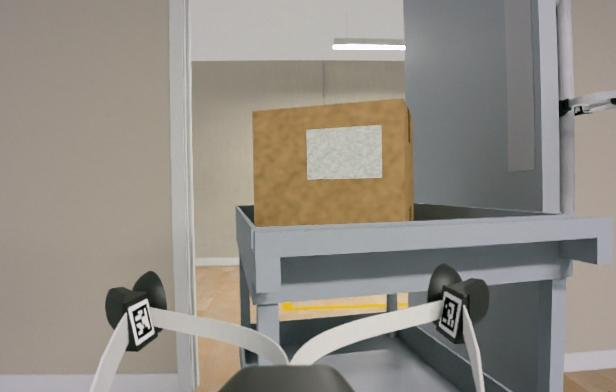

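Emit:
{"method": "move", "body": {"blocking": false, "r1": {"base":{"strafe_m":-0.15},"pace":"default"}}}

Emit:
{"method": "wait", "body": {"seconds": 3}}

Emit:
{"method": "move", "body": {"blocking": false, "r1": {"base":{"translate_m":0.6},"pace":"slow"}}}

Emit:
{"method": "wait", "body": {"seconds": 8, "cameras": ["r1_head_camera","r1_wrist_camera","r1_head_right_camera"]}}

Scene clock: 1265.47 s.
move: r1 moving
r1.base_odometry: x=-2.484 y=+2.083 heading=-0.008
r1.turned_by_wheels: +0.000
r1.turned_by_imu: +0.000
r1.base_tilt: forward=-1.6 right=+1.3
r1.lidar_m: 0.60 2.00 2.34 2.21 2.30 2.99 3.95 3.77 2.64 2.52 0.74 0.65
r1.base_status: strafe_m moving
r1.joint_positions: lift_m=+0.675 arm_m=+0.000 wrist_yaw_rad=-0.001 wrist_pitch_rad=+0.006 wrist_roll_rad=+0.000 gripper_m=+0.141
r1.joint_status: not commanded
r1.measured_speeds: translate_m=+0.000 strafe_m=-0.141 rotate_rad=-0.002 lift_m=+0.000 arm_m=+0.000 wrist_yaw_rad=+0.000 wrist_pitch_rad=+0.000 wrist_roll_rad=+0.000
r1.motor_effort: lift_m=+24(24) arm_m=+4(4) wheel_0=+11(12) wheel_1=-8(9) wheel_2=+0(1)
r1.servo_current: wrist_yaw_rad=46(65) wrist_pitch_rad=46(52) wrist_roll_rad=39(59) gripper_m=46(46)
r1.hand_pose: x=+0.4592 y=-0.0876 z=+0.8511 quat_wxyz=(+1.000, +0.000, +0.003, +0.000) (m; r1's base frame)
r1.wrist_depth_mm: - - - - - - 723 / - - - - - 788 723 / - - - 759 741 809 732 / - - - 778 732 - 732 / - - - - - - - / - 194 455 469 211 194 549 / - - 1708 136 - - 549
r2: as last shown
r2.base_tilt: forward=-0.6 right=+0.0
r2.lidar_m: 0.39 0.32 0.34 0.60 0.78 4.45 2.75 1.83 1.71 1.77 1.47 0.97
r2.servo_current: wrist_yaw_rad=59(65) wrist_pitch_rad=52(59) wrist_roll_rad=46(52) gripper_m=163(169)
r2.contact_limits: translate_m 0.2
r2.wrist_depth_mm: - 190 245 189 - - - / - 191 245 189 - - - / - 191 246 190 - - - / - 190 246 190 - - - / 384 191 236 196 - - - / 392 182 184 195 177 - - / 392 158 226 - - - -
pictures: none

Scene clock: 1266.70 s.
earlier move: r1 done
r1.base_odometry: x=-2.485 y=+1.970 heading=-0.008
r1.turned_by_wheels: +0.000
r1.turned_by_imu: -0.001
r1.base_tilt: forward=-1.6 right=+1.3
r1.lidar_m: 0.61 2.00 2.46 2.33 2.41 3.17 3.92 3.58 2.53 2.40 0.68 0.67
r1.base_status: done
r1.joint_positions: lift_m=+0.675 arm_m=+0.000 wrist_yaw_rad=-0.001 wrist_pitch_rad=+0.006 wrist_roll_rad=+0.000 gripper_m=+0.141
r1.joint_status: not commanded
r1.measured_speeds: all 0
r1.motor_effort: lift_m=+23(24) arm_m=+4(4) wheel_0=+1(12) wheel_1=-1(11) wheel_2=+0(1)
r1.servo_current: wrist_yaw_rad=46(65) wrist_pitch_rad=39(52) wrist_roll_rad=52(72) gripper_m=39(46)
r1.hand_pose: x=+0.4592 y=-0.0876 z=+0.8511 quat_wxyz=(+1.000, +0.000, +0.003, +0.000) (m; r1's base frame)
r1.wrist_depth_mm: - 1756 - - - 788 - / - 1708 - - - 759 661 / - 1756 788 750 - 768 - / - 1756 788 741 - 732 - / - 389 - - - - - / - 195 469 1118 211 194 - / - 177 931 136 - 559 -
r2.base_odometry: x=-1.985 y=-2.356 heading=-1.668
r2.turned_by_wheels: +0.000
r2.turned_by_imu: +0.000
r2.base_tilt: forward=-0.7 right=+0.0
r2.lidar_m: 0.39 0.32 0.35 0.51 0.68 4.44 2.74 1.87 1.72 1.78 1.46 0.96
r2.base_status: not commanded
r2.joint_positions: lift_m=+0.900 arm_m=+0.000 wrist_yaw_rad=+0.009 wrist_pitch_rad=+0.008 wrist_roll_rad=+0.002 gripper_m=-0.028
r2.joint_status: not commanded
r2.measured_speeds: all 0
r2.motor_effort: lift_m=+21(21) arm_m=-4(4) wheel_0=-2(2) wheel_1=+2(2) wheel_2=+5(5)
r2.servo_current: wrist_yaw_rad=46(65) wrist_pitch_rad=46(59) wrist_roll_rad=46(59) gripper_m=156(169)
r2.contact_limits: translate_m 0.2
r2.hand_pose: x=+0.4600 y=-0.0850 z=+1.0757 quat_wxyz=(+1.000, +0.001, +0.004, +0.004) (m; r2's base frame)
r2.wrist_depth_mm: - 190 245 189 - - - / - 191 245 189 - - - / - 191 246 190 - - - / - 190 246 190 - - - / 384 191 236 196 - - - / 394 182 183 195 177 - - / 389 159 226 - - - -
wait: 1.23 of 3 s (r1 has come to rest)
pictures: none

Scene clock: 1267.20 s.
move: r1 moving
r1.base_odometry: x=-2.472 y=+1.970 heading=-0.008
r1.turned_by_wheels: +0.000
r1.turned_by_imu: +0.000
r1.base_tilt: forward=-1.6 right=+1.3
r1.lidar_m: 0.59 1.99 2.45 2.33 2.41 3.19 3.95 3.58 2.53 2.40 0.65 0.66
r1.base_status: translate_m moving
r1.joint_positions: lift_m=+0.675 arm_m=+0.000 wrist_yaw_rad=-0.001 wrist_pitch_rad=+0.006 wrist_roll_rad=+0.000 gripper_m=+0.141
r1.joint_status: not commanded
r1.measured_speeds: translate_m=+0.049 strafe_m=+0.000 rotate_rad=+0.000 lift_m=+0.000 arm_m=+0.000 wrist_yaw_rad=+0.000 wrist_pitch_rad=+0.000 wrist_roll_rad=+0.000
r1.motor_effort: lift_m=+23(24) arm_m=+4(4) wheel_0=+6(7) wheel_1=+5(7) wheel_2=-7(8)
r1.servo_current: wrist_yaw_rad=46(59) wrist_pitch_rad=52(52) wrist_roll_rad=52(78) gripper_m=39(46)
r1.hand_pose: x=+0.4592 y=-0.0876 z=+0.8511 quat_wxyz=(+1.000, +0.000, +0.003, +0.000) (m; r1's base frame)
r1.wrist_depth_mm: - 1708 - - - 759 - / - 1661 - - - 759 654 / - 1756 778 741 - 778 - / - 1756 788 741 - 778 - / - 379 - - - - - / - 195 462 1118 211 193 - / - 445 931 136 - 549 -
r2: as last shown
r2.base_tilt: forward=-0.6 right=+0.1
r2.lidar_m: 0.40 0.30 0.34 0.49 0.67 4.44 2.73 1.84 1.72 1.76 1.46 0.97
r2.servo_current: wrist_yaw_rad=65(65) wrist_pitch_rad=52(59) wrist_roll_rad=52(59) gripper_m=163(163)
r2.contact_limits: translate_m 0.2
r2.wrist_depth_mm: - 190 246 189 - - - / - 190 245 188 - - - / - 191 246 190 - - - / - 191 246 191 - - - / 387 191 236 196 - - - / 389 182 185 195 177 - - / 394 159 228 - - - -
pictures: none

Scene clock: 1273.97 s.
earlier move: r1 done
r1.base_odometry: x=-1.885 y=+1.965 heading=-0.008
r1.turned_by_wheels: +0.000
r1.turned_by_imu: -0.001
r1.base_tilt: forward=-1.6 right=+1.3
r1.lidar_m: 0.46 1.45 1.84 2.36 2.43 3.20 - 3.54 0.58 0.42 0.52 0.52
r1.base_status: done
r1.joint_positions: lift_m=+0.675 arm_m=+0.000 wrist_yaw_rad=-0.001 wrist_pitch_rad=+0.006 wrist_roll_rad=+0.000 gripper_m=+0.141
r1.joint_status: not commanded
r1.measured_speeds: all 0
r1.motor_effort: lift_m=+23(24) arm_m=+4(4) wheel_0=+4(8) wheel_1=+3(7) wheel_2=-2(12)
r1.servo_current: wrist_yaw_rad=52(65) wrist_pitch_rad=46(59) wrist_roll_rad=59(78) gripper_m=52(52)
r1.hand_pose: x=+0.4591 y=-0.0878 z=+0.8511 quat_wxyz=(+1.000, +0.000, +0.003, -0.001) (m; r1's base frame)
r1.wrist_depth_mm: - - - - - - 433 / 1098 - - 603 539 544 439 / 1078 - - 580 539 544 442 / 1118 - - 585 549 549 439 / - 484 640 585 549 - - / 236 197 - - 178 195 - / 240 297 296 142 297 296 402
r2.base_odometry: x=-1.985 y=-2.356 heading=-1.668
r2.turned_by_wheels: +0.000
r2.turned_by_imu: +0.001
r2.base_tilt: forward=-0.6 right=+0.1
r2.lidar_m: 0.41 0.55 0.42 0.46 3.94 4.43 2.71 1.86 1.73 1.78 1.48 0.94
r2.base_status: not commanded
r2.joint_positions: lift_m=+0.900 arm_m=+0.000 wrist_yaw_rad=+0.009 wrist_pitch_rad=+0.008 wrist_roll_rad=+0.002 gripper_m=-0.028
r2.joint_status: not commanded
r2.measured_speeds: all 0
r2.motor_effort: lift_m=+21(21) arm_m=-3(4) wheel_0=-2(3) wheel_1=+2(2) wheel_2=+5(5)
r2.servo_current: wrist_yaw_rad=65(72) wrist_pitch_rad=46(59) wrist_roll_rad=46(65) gripper_m=150(169)
r2.contact_limits: translate_m 0.2
r2.hand_pose: x=+0.4600 y=-0.0850 z=+1.0757 quat_wxyz=(+1.000, +0.001, +0.004, +0.004) (m; r2's base frame)
r2.wrist_depth_mm: - 189 244 189 - - - / - 190 245 187 - - - / - 190 246 189 - - - / - 190 246 190 - - - / - 190 236 192 - - - / - 183 184 194 176 - - / 544 183 225 - - - -
wait: 6.77 of 8 s (r1 has come to rest)
pictures: r1_head_camera, r1_head_right_camera, r1_wrist_camera
Images, in order (width x height): r1_head_camera 420x560, r1_head_right_camera 420x672, r1_wrist_camera 616x392.

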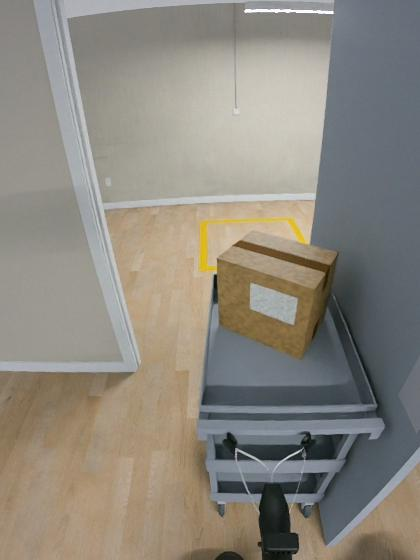

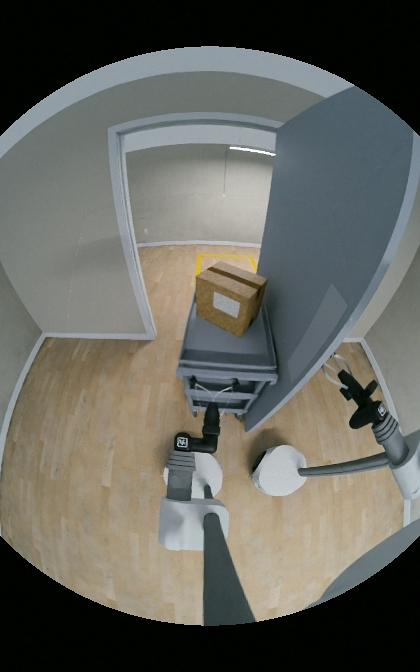

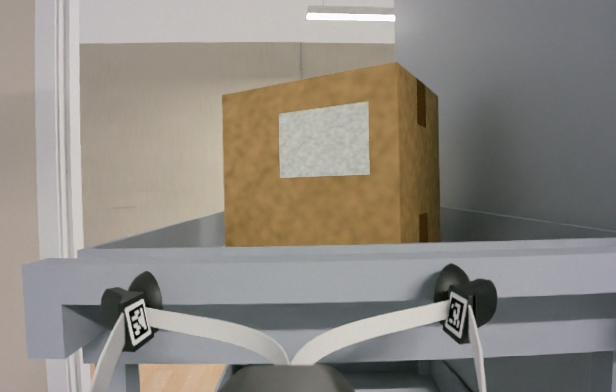

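Emit:
{"method": "move", "body": {"blocking": false, "r1": {"base":{"translate_m":0.55},"pace":"slow"}}}

Emit:
{"method": "wait", "body": {"seconds": 8, "cameras": ["r1_head_camera","r1_wrist_camera"]}}

Scene clock: 1284.17 s.
move: r1 moving
r1.base_odometry: x=-1.873 y=+1.965 heading=-0.008
r1.turned_by_wheels: +0.000
r1.turned_by_imu: +0.000
r1.base_tilt: forward=-1.6 right=+1.2
r1.lidar_m: 0.47 1.44 1.83 2.34 2.43 3.25 - 3.53 0.56 0.43 0.49 0.52
r1.base_status: translate_m moving
r1.joint_positions: lift_m=+0.675 arm_m=+0.000 wrist_yaw_rad=-0.001 wrist_pitch_rad=+0.006 wrist_roll_rad=+0.000 gripper_m=+0.141
r1.joint_status: not commanded
r1.measured_speeds: translate_m=+0.049 strafe_m=+0.000 rotate_rad=+0.000 lift_m=+0.000 arm_m=+0.000 wrist_yaw_rad=+0.000 wrist_pitch_rad=+0.000 wrist_roll_rad=+0.000
r1.motor_effort: lift_m=+23(24) arm_m=+4(4) wheel_0=+4(7) wheel_1=+6(8) wheel_2=-10(10)
r1.servo_current: wrist_yaw_rad=46(59) wrist_pitch_rad=46(52) wrist_roll_rad=59(65) gripper_m=39(46)
r1.hand_pose: x=+0.4591 y=-0.0878 z=+0.8511 quat_wxyz=(+1.000, +0.000, +0.003, -0.001) (m; r1's base frame)
r1.wrist_depth_mm: 1098 - - - - - 430 / 1118 - - 597 539 535 436 / 1118 - - 585 539 544 439 / 1098 - - 585 539 549 445 / 1098 484 634 580 539 - - / 235 193 - - - 195 - / 241 297 296 142 294 296 402
r2: as last shown
r2.turned_by_imu: +0.000
r2.lidar_m: 0.40 0.53 0.44 0.47 3.95 4.44 2.72 1.84 1.71 1.75 1.49 0.92
r2.motor_effort: lift_m=+21(21) arm_m=-4(4) wheel_0=-2(3) wheel_1=+2(2) wheel_2=+5(5)
r2.servo_current: wrist_yaw_rad=59(65) wrist_pitch_rad=46(52) wrist_roll_rad=46(52) gripper_m=163(163)
r2.contact_limits: translate_m 0.2
r2.wrist_depth_mm: - 189 245 189 - - - / - 190 244 187 - - - / - 190 246 190 - - - / - 190 246 190 - - - / - 190 235 191 - - - / - 183 184 195 177 - - / 549 183 226 - - - -
pictures: none

Scene clock: 1290.43 s.
earlier move: r1 done
r1.base_odometry: x=-1.335 y=+1.961 heading=-0.007
r1.turned_by_wheels: +0.000
r1.turned_by_imu: -0.001
r1.base_tilt: forward=-1.6 right=+1.3
r1.lidar_m: 0.45 0.95 1.11 2.38 2.46 3.28 - 0.63 0.40 0.38 0.41 0.51
r1.base_status: done
r1.joint_positions: lift_m=+0.675 arm_m=+0.000 wrist_yaw_rad=-0.001 wrist_pitch_rad=+0.006 wrist_roll_rad=+0.000 gripper_m=+0.141
r1.joint_status: not commanded
r1.measured_speeds: all 0
r1.motor_effort: lift_m=+24(24) arm_m=+4(4) wheel_0=+4(7) wheel_1=+3(8) wheel_2=-2(10)
r1.servo_current: wrist_yaw_rad=52(72) wrist_pitch_rad=39(59) wrist_roll_rad=39(65) gripper_m=39(52)
r1.hand_pose: x=+0.4591 y=-0.0878 z=+0.8511 quat_wxyz=(+1.000, +0.000, +0.003, -0.001) (m; r1's base frame)
r1.wrist_depth_mm: - - - - - 683 433 / - - - 615 539 668 439 / - - - 591 530 676 442 / - - - 585 535 597 442 / - - 654 591 544 - - / 246 196 - - - 193 - / 1863 297 297 141 296 297 296
r2.base_odometry: x=-1.985 y=-2.356 heading=-1.668
r2.turned_by_wheels: +0.000
r2.turned_by_imu: +0.001
r2.base_tilt: forward=-0.7 right=+0.0
r2.lidar_m: 0.40 0.61 3.02 3.09 3.94 4.43 2.72 1.86 1.73 1.75 1.47 0.93
r2.base_status: not commanded
r2.joint_positions: lift_m=+0.900 arm_m=+0.000 wrist_yaw_rad=+0.009 wrist_pitch_rad=+0.008 wrist_roll_rad=+0.002 gripper_m=-0.028
r2.joint_status: not commanded
r2.measured_speeds: all 0
r2.motor_effort: lift_m=+21(21) arm_m=-3(4) wheel_0=-2(3) wheel_1=+2(2) wheel_2=+5(5)
r2.servo_current: wrist_yaw_rad=59(72) wrist_pitch_rad=52(59) wrist_roll_rad=46(65) gripper_m=156(169)
r2.contact_limits: translate_m 0.2
r2.hand_pose: x=+0.4600 y=-0.0850 z=+1.0757 quat_wxyz=(+1.000, +0.001, +0.004, +0.004) (m; r2's base frame)
r2.wrist_depth_mm: 402 190 245 189 - - - / 407 190 245 189 - - - / 410 191 245 190 - - - / 418 191 247 190 - - - / 407 190 236 196 - - - / 407 182 184 194 177 - - / 407 159 228 - - - -
wait: 6.27 of 8 s (r1 has come to rest)
pictures: r1_head_camera, r1_wrist_camera
Images, in order (width x height): r1_head_camera 420x560, r1_wrist_camera 616x392.

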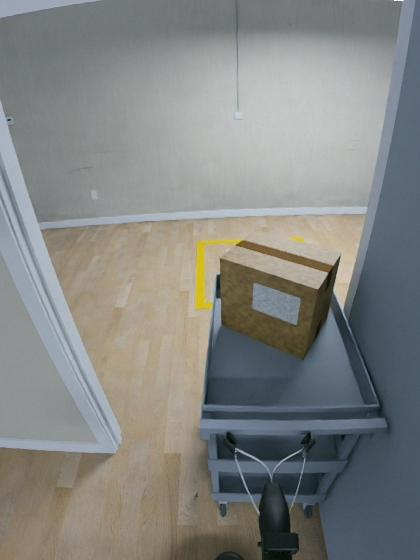

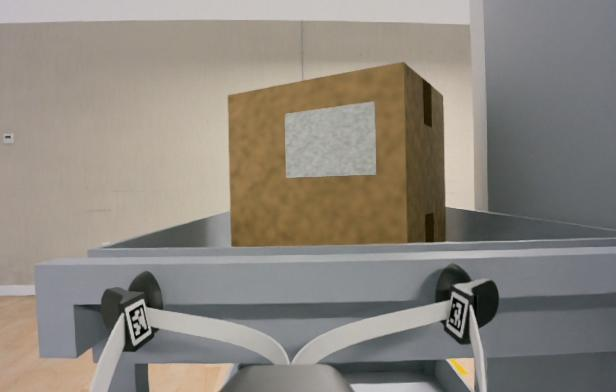

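Emit:
{"method": "move", "body": {"blocking": false, "r1": {"base":{"translate_m":0.65},"pace":"slow"}}}

Emit:
{"method": "wait", "body": {"seconds": 9, "cameras": ["r1_head_camera","r1_wrist_camera","r1_head_right_camera"]}}

Scene clock: 1295.93 s.
move: r1 moving
r1.base_odometry: x=-1.323 y=+1.961 heading=-0.007
r1.turned_by_wheels: +0.000
r1.turned_by_imu: +0.000
r1.base_tilt: forward=-1.6 right=+1.3
r1.lidar_m: 0.46 0.95 1.09 2.35 2.47 3.26 - 0.65 0.39 0.38 0.39 0.52
r1.base_status: translate_m moving
r1.joint_positions: lift_m=+0.675 arm_m=+0.000 wrist_yaw_rad=-0.001 wrist_pitch_rad=+0.006 wrist_roll_rad=+0.000 gripper_m=+0.141
r1.joint_status: not commanded
r1.measured_speeds: translate_m=+0.049 strafe_m=+0.001 rotate_rad=+0.000 lift_m=+0.000 arm_m=+0.000 wrist_yaw_rad=+0.000 wrist_pitch_rad=+0.000 wrist_roll_rad=+0.000
r1.motor_effort: lift_m=+24(24) arm_m=+4(4) wheel_0=+5(7) wheel_1=+4(6) wheel_2=-9(9)
r1.servo_current: wrist_yaw_rad=39(59) wrist_pitch_rad=46(59) wrist_roll_rad=46(65) gripper_m=39(46)
r1.hand_pose: x=+0.4591 y=-0.0878 z=+0.8511 quat_wxyz=(+1.000, +0.000, +0.003, -0.001) (m; r1's base frame)
r1.wrist_depth_mm: - - - - - 661 433 / - - - 609 539 661 436 / - - - 591 530 676 436 / - - - 597 535 591 439 / - - 640 597 544 - - / 245 196 - - - 194 - / 1921 298 294 140 297 294 296
r2: as last shown
r2.turned_by_imu: +0.000
r2.base_tilt: forward=-0.7 right=+0.1
r2.lidar_m: 0.38 0.62 3.02 3.09 3.95 4.44 2.74 1.84 1.72 1.77 1.45 0.96
r2.motor_effort: lift_m=+21(21) arm_m=-4(4) wheel_0=-2(2) wheel_1=+1(2) wheel_2=+5(5)
r2.servo_current: wrist_yaw_rad=65(65) wrist_pitch_rad=52(52) wrist_roll_rad=39(52) gripper_m=163(169)
r2.contact_limits: translate_m 0.2
r2.wrist_depth_mm: 404 190 245 189 - - - / 407 190 244 188 - - - / 410 191 246 190 - - - / 418 191 247 191 - - - / 415 191 236 196 - - - / 410 182 184 195 177 - - / 404 158 226 - - - -
pictures: none

Scene clock: 1303.20 s.
earlier move: r1 done
r1.base_odometry: x=-0.685 y=+1.957 heading=-0.007
r1.turned_by_wheels: +0.000
r1.turned_by_imu: -0.002
r1.base_tilt: forward=-1.6 right=+1.2
r1.lidar_m: 0.46 3.19 0.58 0.57 2.49 3.31 - 0.56 0.41 0.36 0.40 0.53
r1.base_status: done
r1.joint_positions: lift_m=+0.675 arm_m=+0.000 wrist_yaw_rad=-0.001 wrist_pitch_rad=+0.006 wrist_roll_rad=+0.000 gripper_m=+0.141
r1.joint_status: not commanded
r1.measured_speeds: all 0
r1.motor_effort: lift_m=+24(24) arm_m=+4(4) wheel_0=+4(8) wheel_1=+2(7) wheel_2=-3(9)
r1.servo_current: wrist_yaw_rad=39(72) wrist_pitch_rad=52(59) wrist_roll_rad=59(65) gripper_m=39(52)
r1.hand_pose: x=+0.4591 y=-0.0878 z=+0.8511 quat_wxyz=(+1.000, +0.000, +0.003, -0.001) (m; r1's base frame)
r1.wrist_depth_mm: - - - - - - - / - - - 647 544 - - / - - - 603 539 - - / - - - 609 535 - - / - - 621 615 539 - - / - 196 - - 182 194 - / 1983 301 809 144 296 294 296
r2.base_odometry: x=-1.985 y=-2.356 heading=-1.668
r2.turned_by_wheels: +0.000
r2.turned_by_imu: +0.001
r2.base_tilt: forward=-0.6 right=+0.0
r2.lidar_m: 0.39 1.82 3.03 3.08 3.99 4.43 2.73 1.86 1.73 1.75 1.47 0.94
r2.base_status: not commanded
r2.joint_positions: lift_m=+0.900 arm_m=+0.000 wrist_yaw_rad=+0.009 wrist_pitch_rad=+0.008 wrist_roll_rad=+0.002 gripper_m=-0.028
r2.joint_status: not commanded
r2.measured_speeds: all 0
r2.motor_effort: lift_m=+21(21) arm_m=-4(4) wheel_0=-2(2) wheel_1=+2(2) wheel_2=+5(5)
r2.servo_current: wrist_yaw_rad=59(72) wrist_pitch_rad=46(59) wrist_roll_rad=46(65) gripper_m=163(169)
r2.contact_limits: translate_m 0.2
r2.hand_pose: x=+0.4600 y=-0.0850 z=+1.0757 quat_wxyz=(+1.000, +0.001, +0.004, +0.004) (m; r2's base frame)
r2.wrist_depth_mm: - 190 244 189 - - - / - 190 245 189 - - - / - 191 247 190 - - - / - 191 247 191 - - - / - 191 236 196 - - - / - 182 184 194 177 - - / - 158 227 - - - -
wait: 7.27 of 9 s (r1 has come to rest)
pictures: r1_head_camera, r1_head_right_camera, r1_wrist_camera
Images, in order (width x height): r1_head_camera 420x560, r1_head_right_camera 420x672, r1_wrist_camera 616x392.

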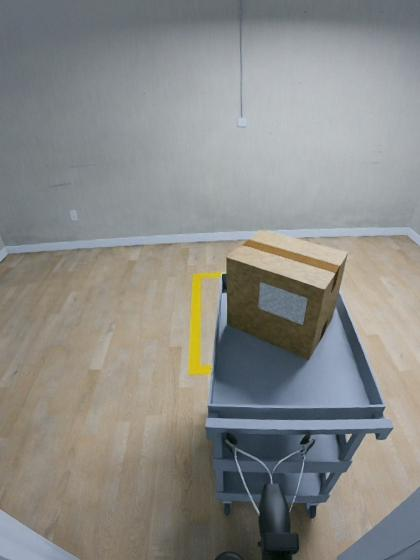

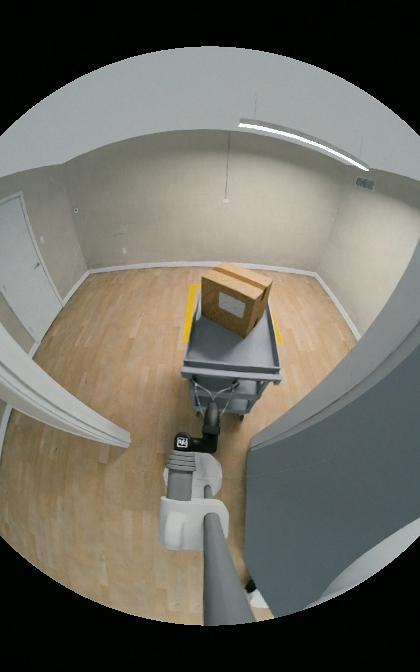

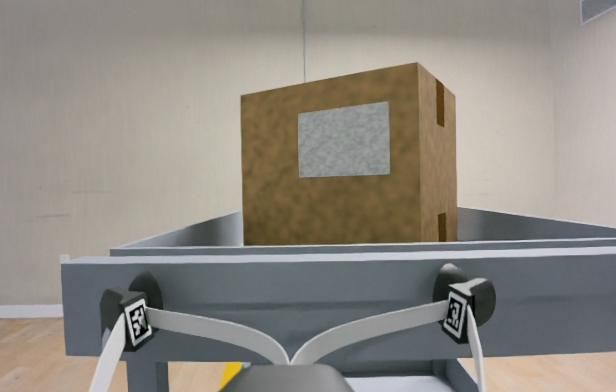

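Emit:
{"method": "move", "body": {"blocking": false, "r1": {"base":{"translate_m":0.7},"pace":"slow"}}}

Emit:
{"method": "wait", "body": {"seconds": 9, "cameras": ["r1_head_camera","r1_wrist_camera","r1_head_right_camera"]}}

Scene clock: 1315.80 s.
move: r1 moving
r1.base_odometry: x=-0.673 y=+1.956 heading=-0.007
r1.turned_by_wheels: +0.000
r1.turned_by_imu: +0.000
r1.base_tilt: forward=-1.6 right=+1.3
r1.lidar_m: 0.48 3.17 0.56 0.57 2.48 3.31 - 0.55 0.40 0.37 0.37 0.51
r1.base_status: translate_m moving
r1.joint_positions: lift_m=+0.675 arm_m=+0.000 wrist_yaw_rad=-0.001 wrist_pitch_rad=+0.006 wrist_roll_rad=+0.000 gripper_m=+0.141
r1.joint_status: not commanded
r1.measured_speeds: translate_m=+0.048 strafe_m=+0.000 rotate_rad=-0.001 lift_m=+0.000 arm_m=+0.000 wrist_yaw_rad=+0.000 wrist_pitch_rad=+0.000 wrist_roll_rad=+0.000
r1.motor_effort: lift_m=+24(24) arm_m=+4(4) wheel_0=+6(7) wheel_1=+6(6) wheel_2=-8(9)
r1.servo_current: wrist_yaw_rad=33(59) wrist_pitch_rad=46(52) wrist_roll_rad=39(65) gripper_m=39(52)
r1.hand_pose: x=+0.4591 y=-0.0878 z=+0.8511 quat_wxyz=(+1.000, +0.000, +0.003, -0.001) (m; r1's base frame)
r1.wrist_depth_mm: - - - - - - - / - - - 647 544 - - / - - - 603 535 - - / - - - 603 539 - - / - - 627 609 535 - - / - 196 - - - 193 - / 1983 298 809 142 296 798 294
r2: as last shown
r2.turned_by_imu: +0.000
r2.base_tilt: forward=-0.7 right=+0.1
r2.lidar_m: 0.39 1.81 3.03 3.07 3.96 4.42 2.74 1.84 1.73 1.76 1.48 0.95
r2.servo_current: wrist_yaw_rad=59(65) wrist_pitch_rad=46(52) wrist_roll_rad=52(52) gripper_m=156(169)
r2.contact_limits: translate_m 0.2
r2.wrist_depth_mm: - 190 245 189 - - - / - 190 245 189 - - - / - 191 247 190 - - - / - 190 246 190 - - - / - 191 236 196 - - - / - 182 184 194 177 - - / - 158 226 - - - -
pictures: none

Scene clock: 1323.57 s.
earlier move: r1 done
r1.base_odometry: x=+0.014 y=+1.952 heading=-0.007
r1.turned_by_wheels: +0.000
r1.turned_by_imu: -0.002
r1.base_tilt: forward=-1.6 right=+1.3
r1.lidar_m: 0.46 2.48 2.54 1.82 0.67 3.65 1.83 0.61 0.55 1.31 2.35 0.52
r1.base_status: done
r1.joint_positions: lift_m=+0.675 arm_m=+0.000 wrist_yaw_rad=-0.001 wrist_pitch_rad=+0.006 wrist_roll_rad=+0.000 gripper_m=+0.141
r1.joint_status: not commanded
r1.measured_speeds: all 0
r1.motor_effort: lift_m=+24(24) arm_m=+4(4) wheel_0=+3(9) wheel_1=+2(6) wheel_2=-2(9)
r1.servo_current: wrist_yaw_rad=33(72) wrist_pitch_rad=46(59) wrist_roll_rad=52(78) gripper_m=46(52)
r1.hand_pose: x=+0.4591 y=-0.0878 z=+0.8511 quat_wxyz=(+1.000, +0.000, +0.003, -0.001) (m; r1's base frame)
r1.wrist_depth_mm: - - - - - - - / - - - - 544 - - / - - - 621 539 - - / - - - 615 544 - - / - - 549 627 549 - - / - 196 - - 182 193 - / - 310 303 143 297 778 294
r2.base_odometry: x=-1.985 y=-2.356 heading=-1.668
r2.turned_by_wheels: +0.000
r2.turned_by_imu: +0.001
r2.base_tilt: forward=-0.6 right=+0.0
r2.lidar_m: 0.41 1.81 3.02 3.08 3.97 4.44 2.71 1.86 1.71 1.76 1.44 0.96
r2.base_status: not commanded
r2.joint_positions: lift_m=+0.900 arm_m=+0.000 wrist_yaw_rad=+0.009 wrist_pitch_rad=+0.008 wrist_roll_rad=+0.002 gripper_m=-0.028
r2.joint_status: not commanded
r2.measured_speeds: all 0
r2.motor_effort: lift_m=+21(21) arm_m=-4(4) wheel_0=-2(2) wheel_1=+2(2) wheel_2=+5(5)
r2.servo_current: wrist_yaw_rad=65(78) wrist_pitch_rad=52(59) wrist_roll_rad=46(65) gripper_m=163(169)
r2.contact_limits: translate_m 0.2
r2.hand_pose: x=+0.4600 y=-0.0850 z=+1.0757 quat_wxyz=(+1.000, +0.001, +0.004, +0.004) (m; r2's base frame)
r2.wrist_depth_mm: - 190 244 189 - - - / - 190 245 189 - - - / - 191 246 189 - - - / - 191 245 191 - - - / - 191 237 196 - - - / - 182 183 195 177 - - / - 158 227 - - - -
wait: 7.77 of 9 s (r1 has come to rest)
pictures: r1_head_camera, r1_head_right_camera, r1_wrist_camera
Images, in order (width x height): r1_head_camera 420x560, r1_head_right_camera 420x672, r1_wrist_camera 616x392.

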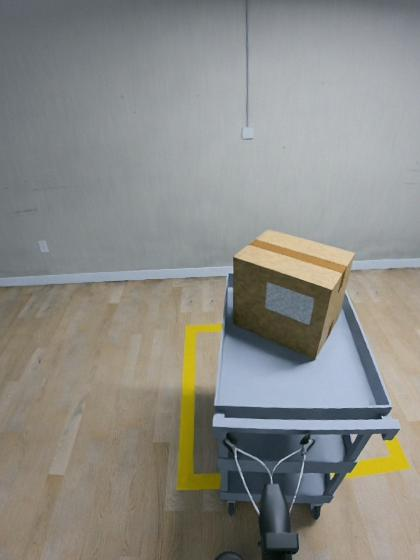

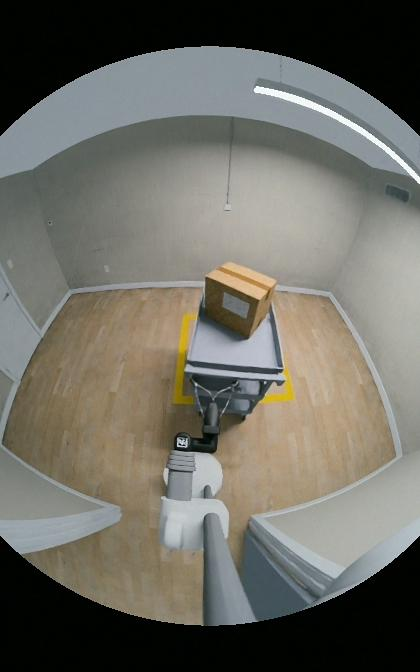

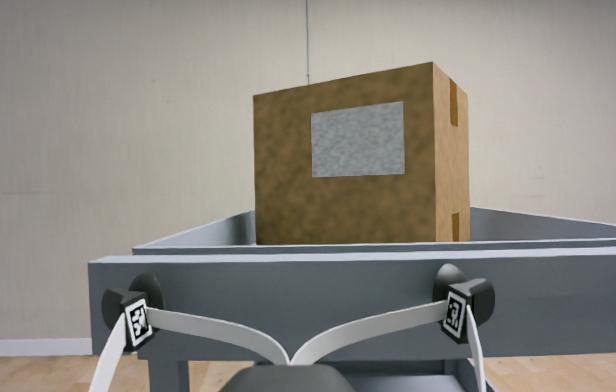

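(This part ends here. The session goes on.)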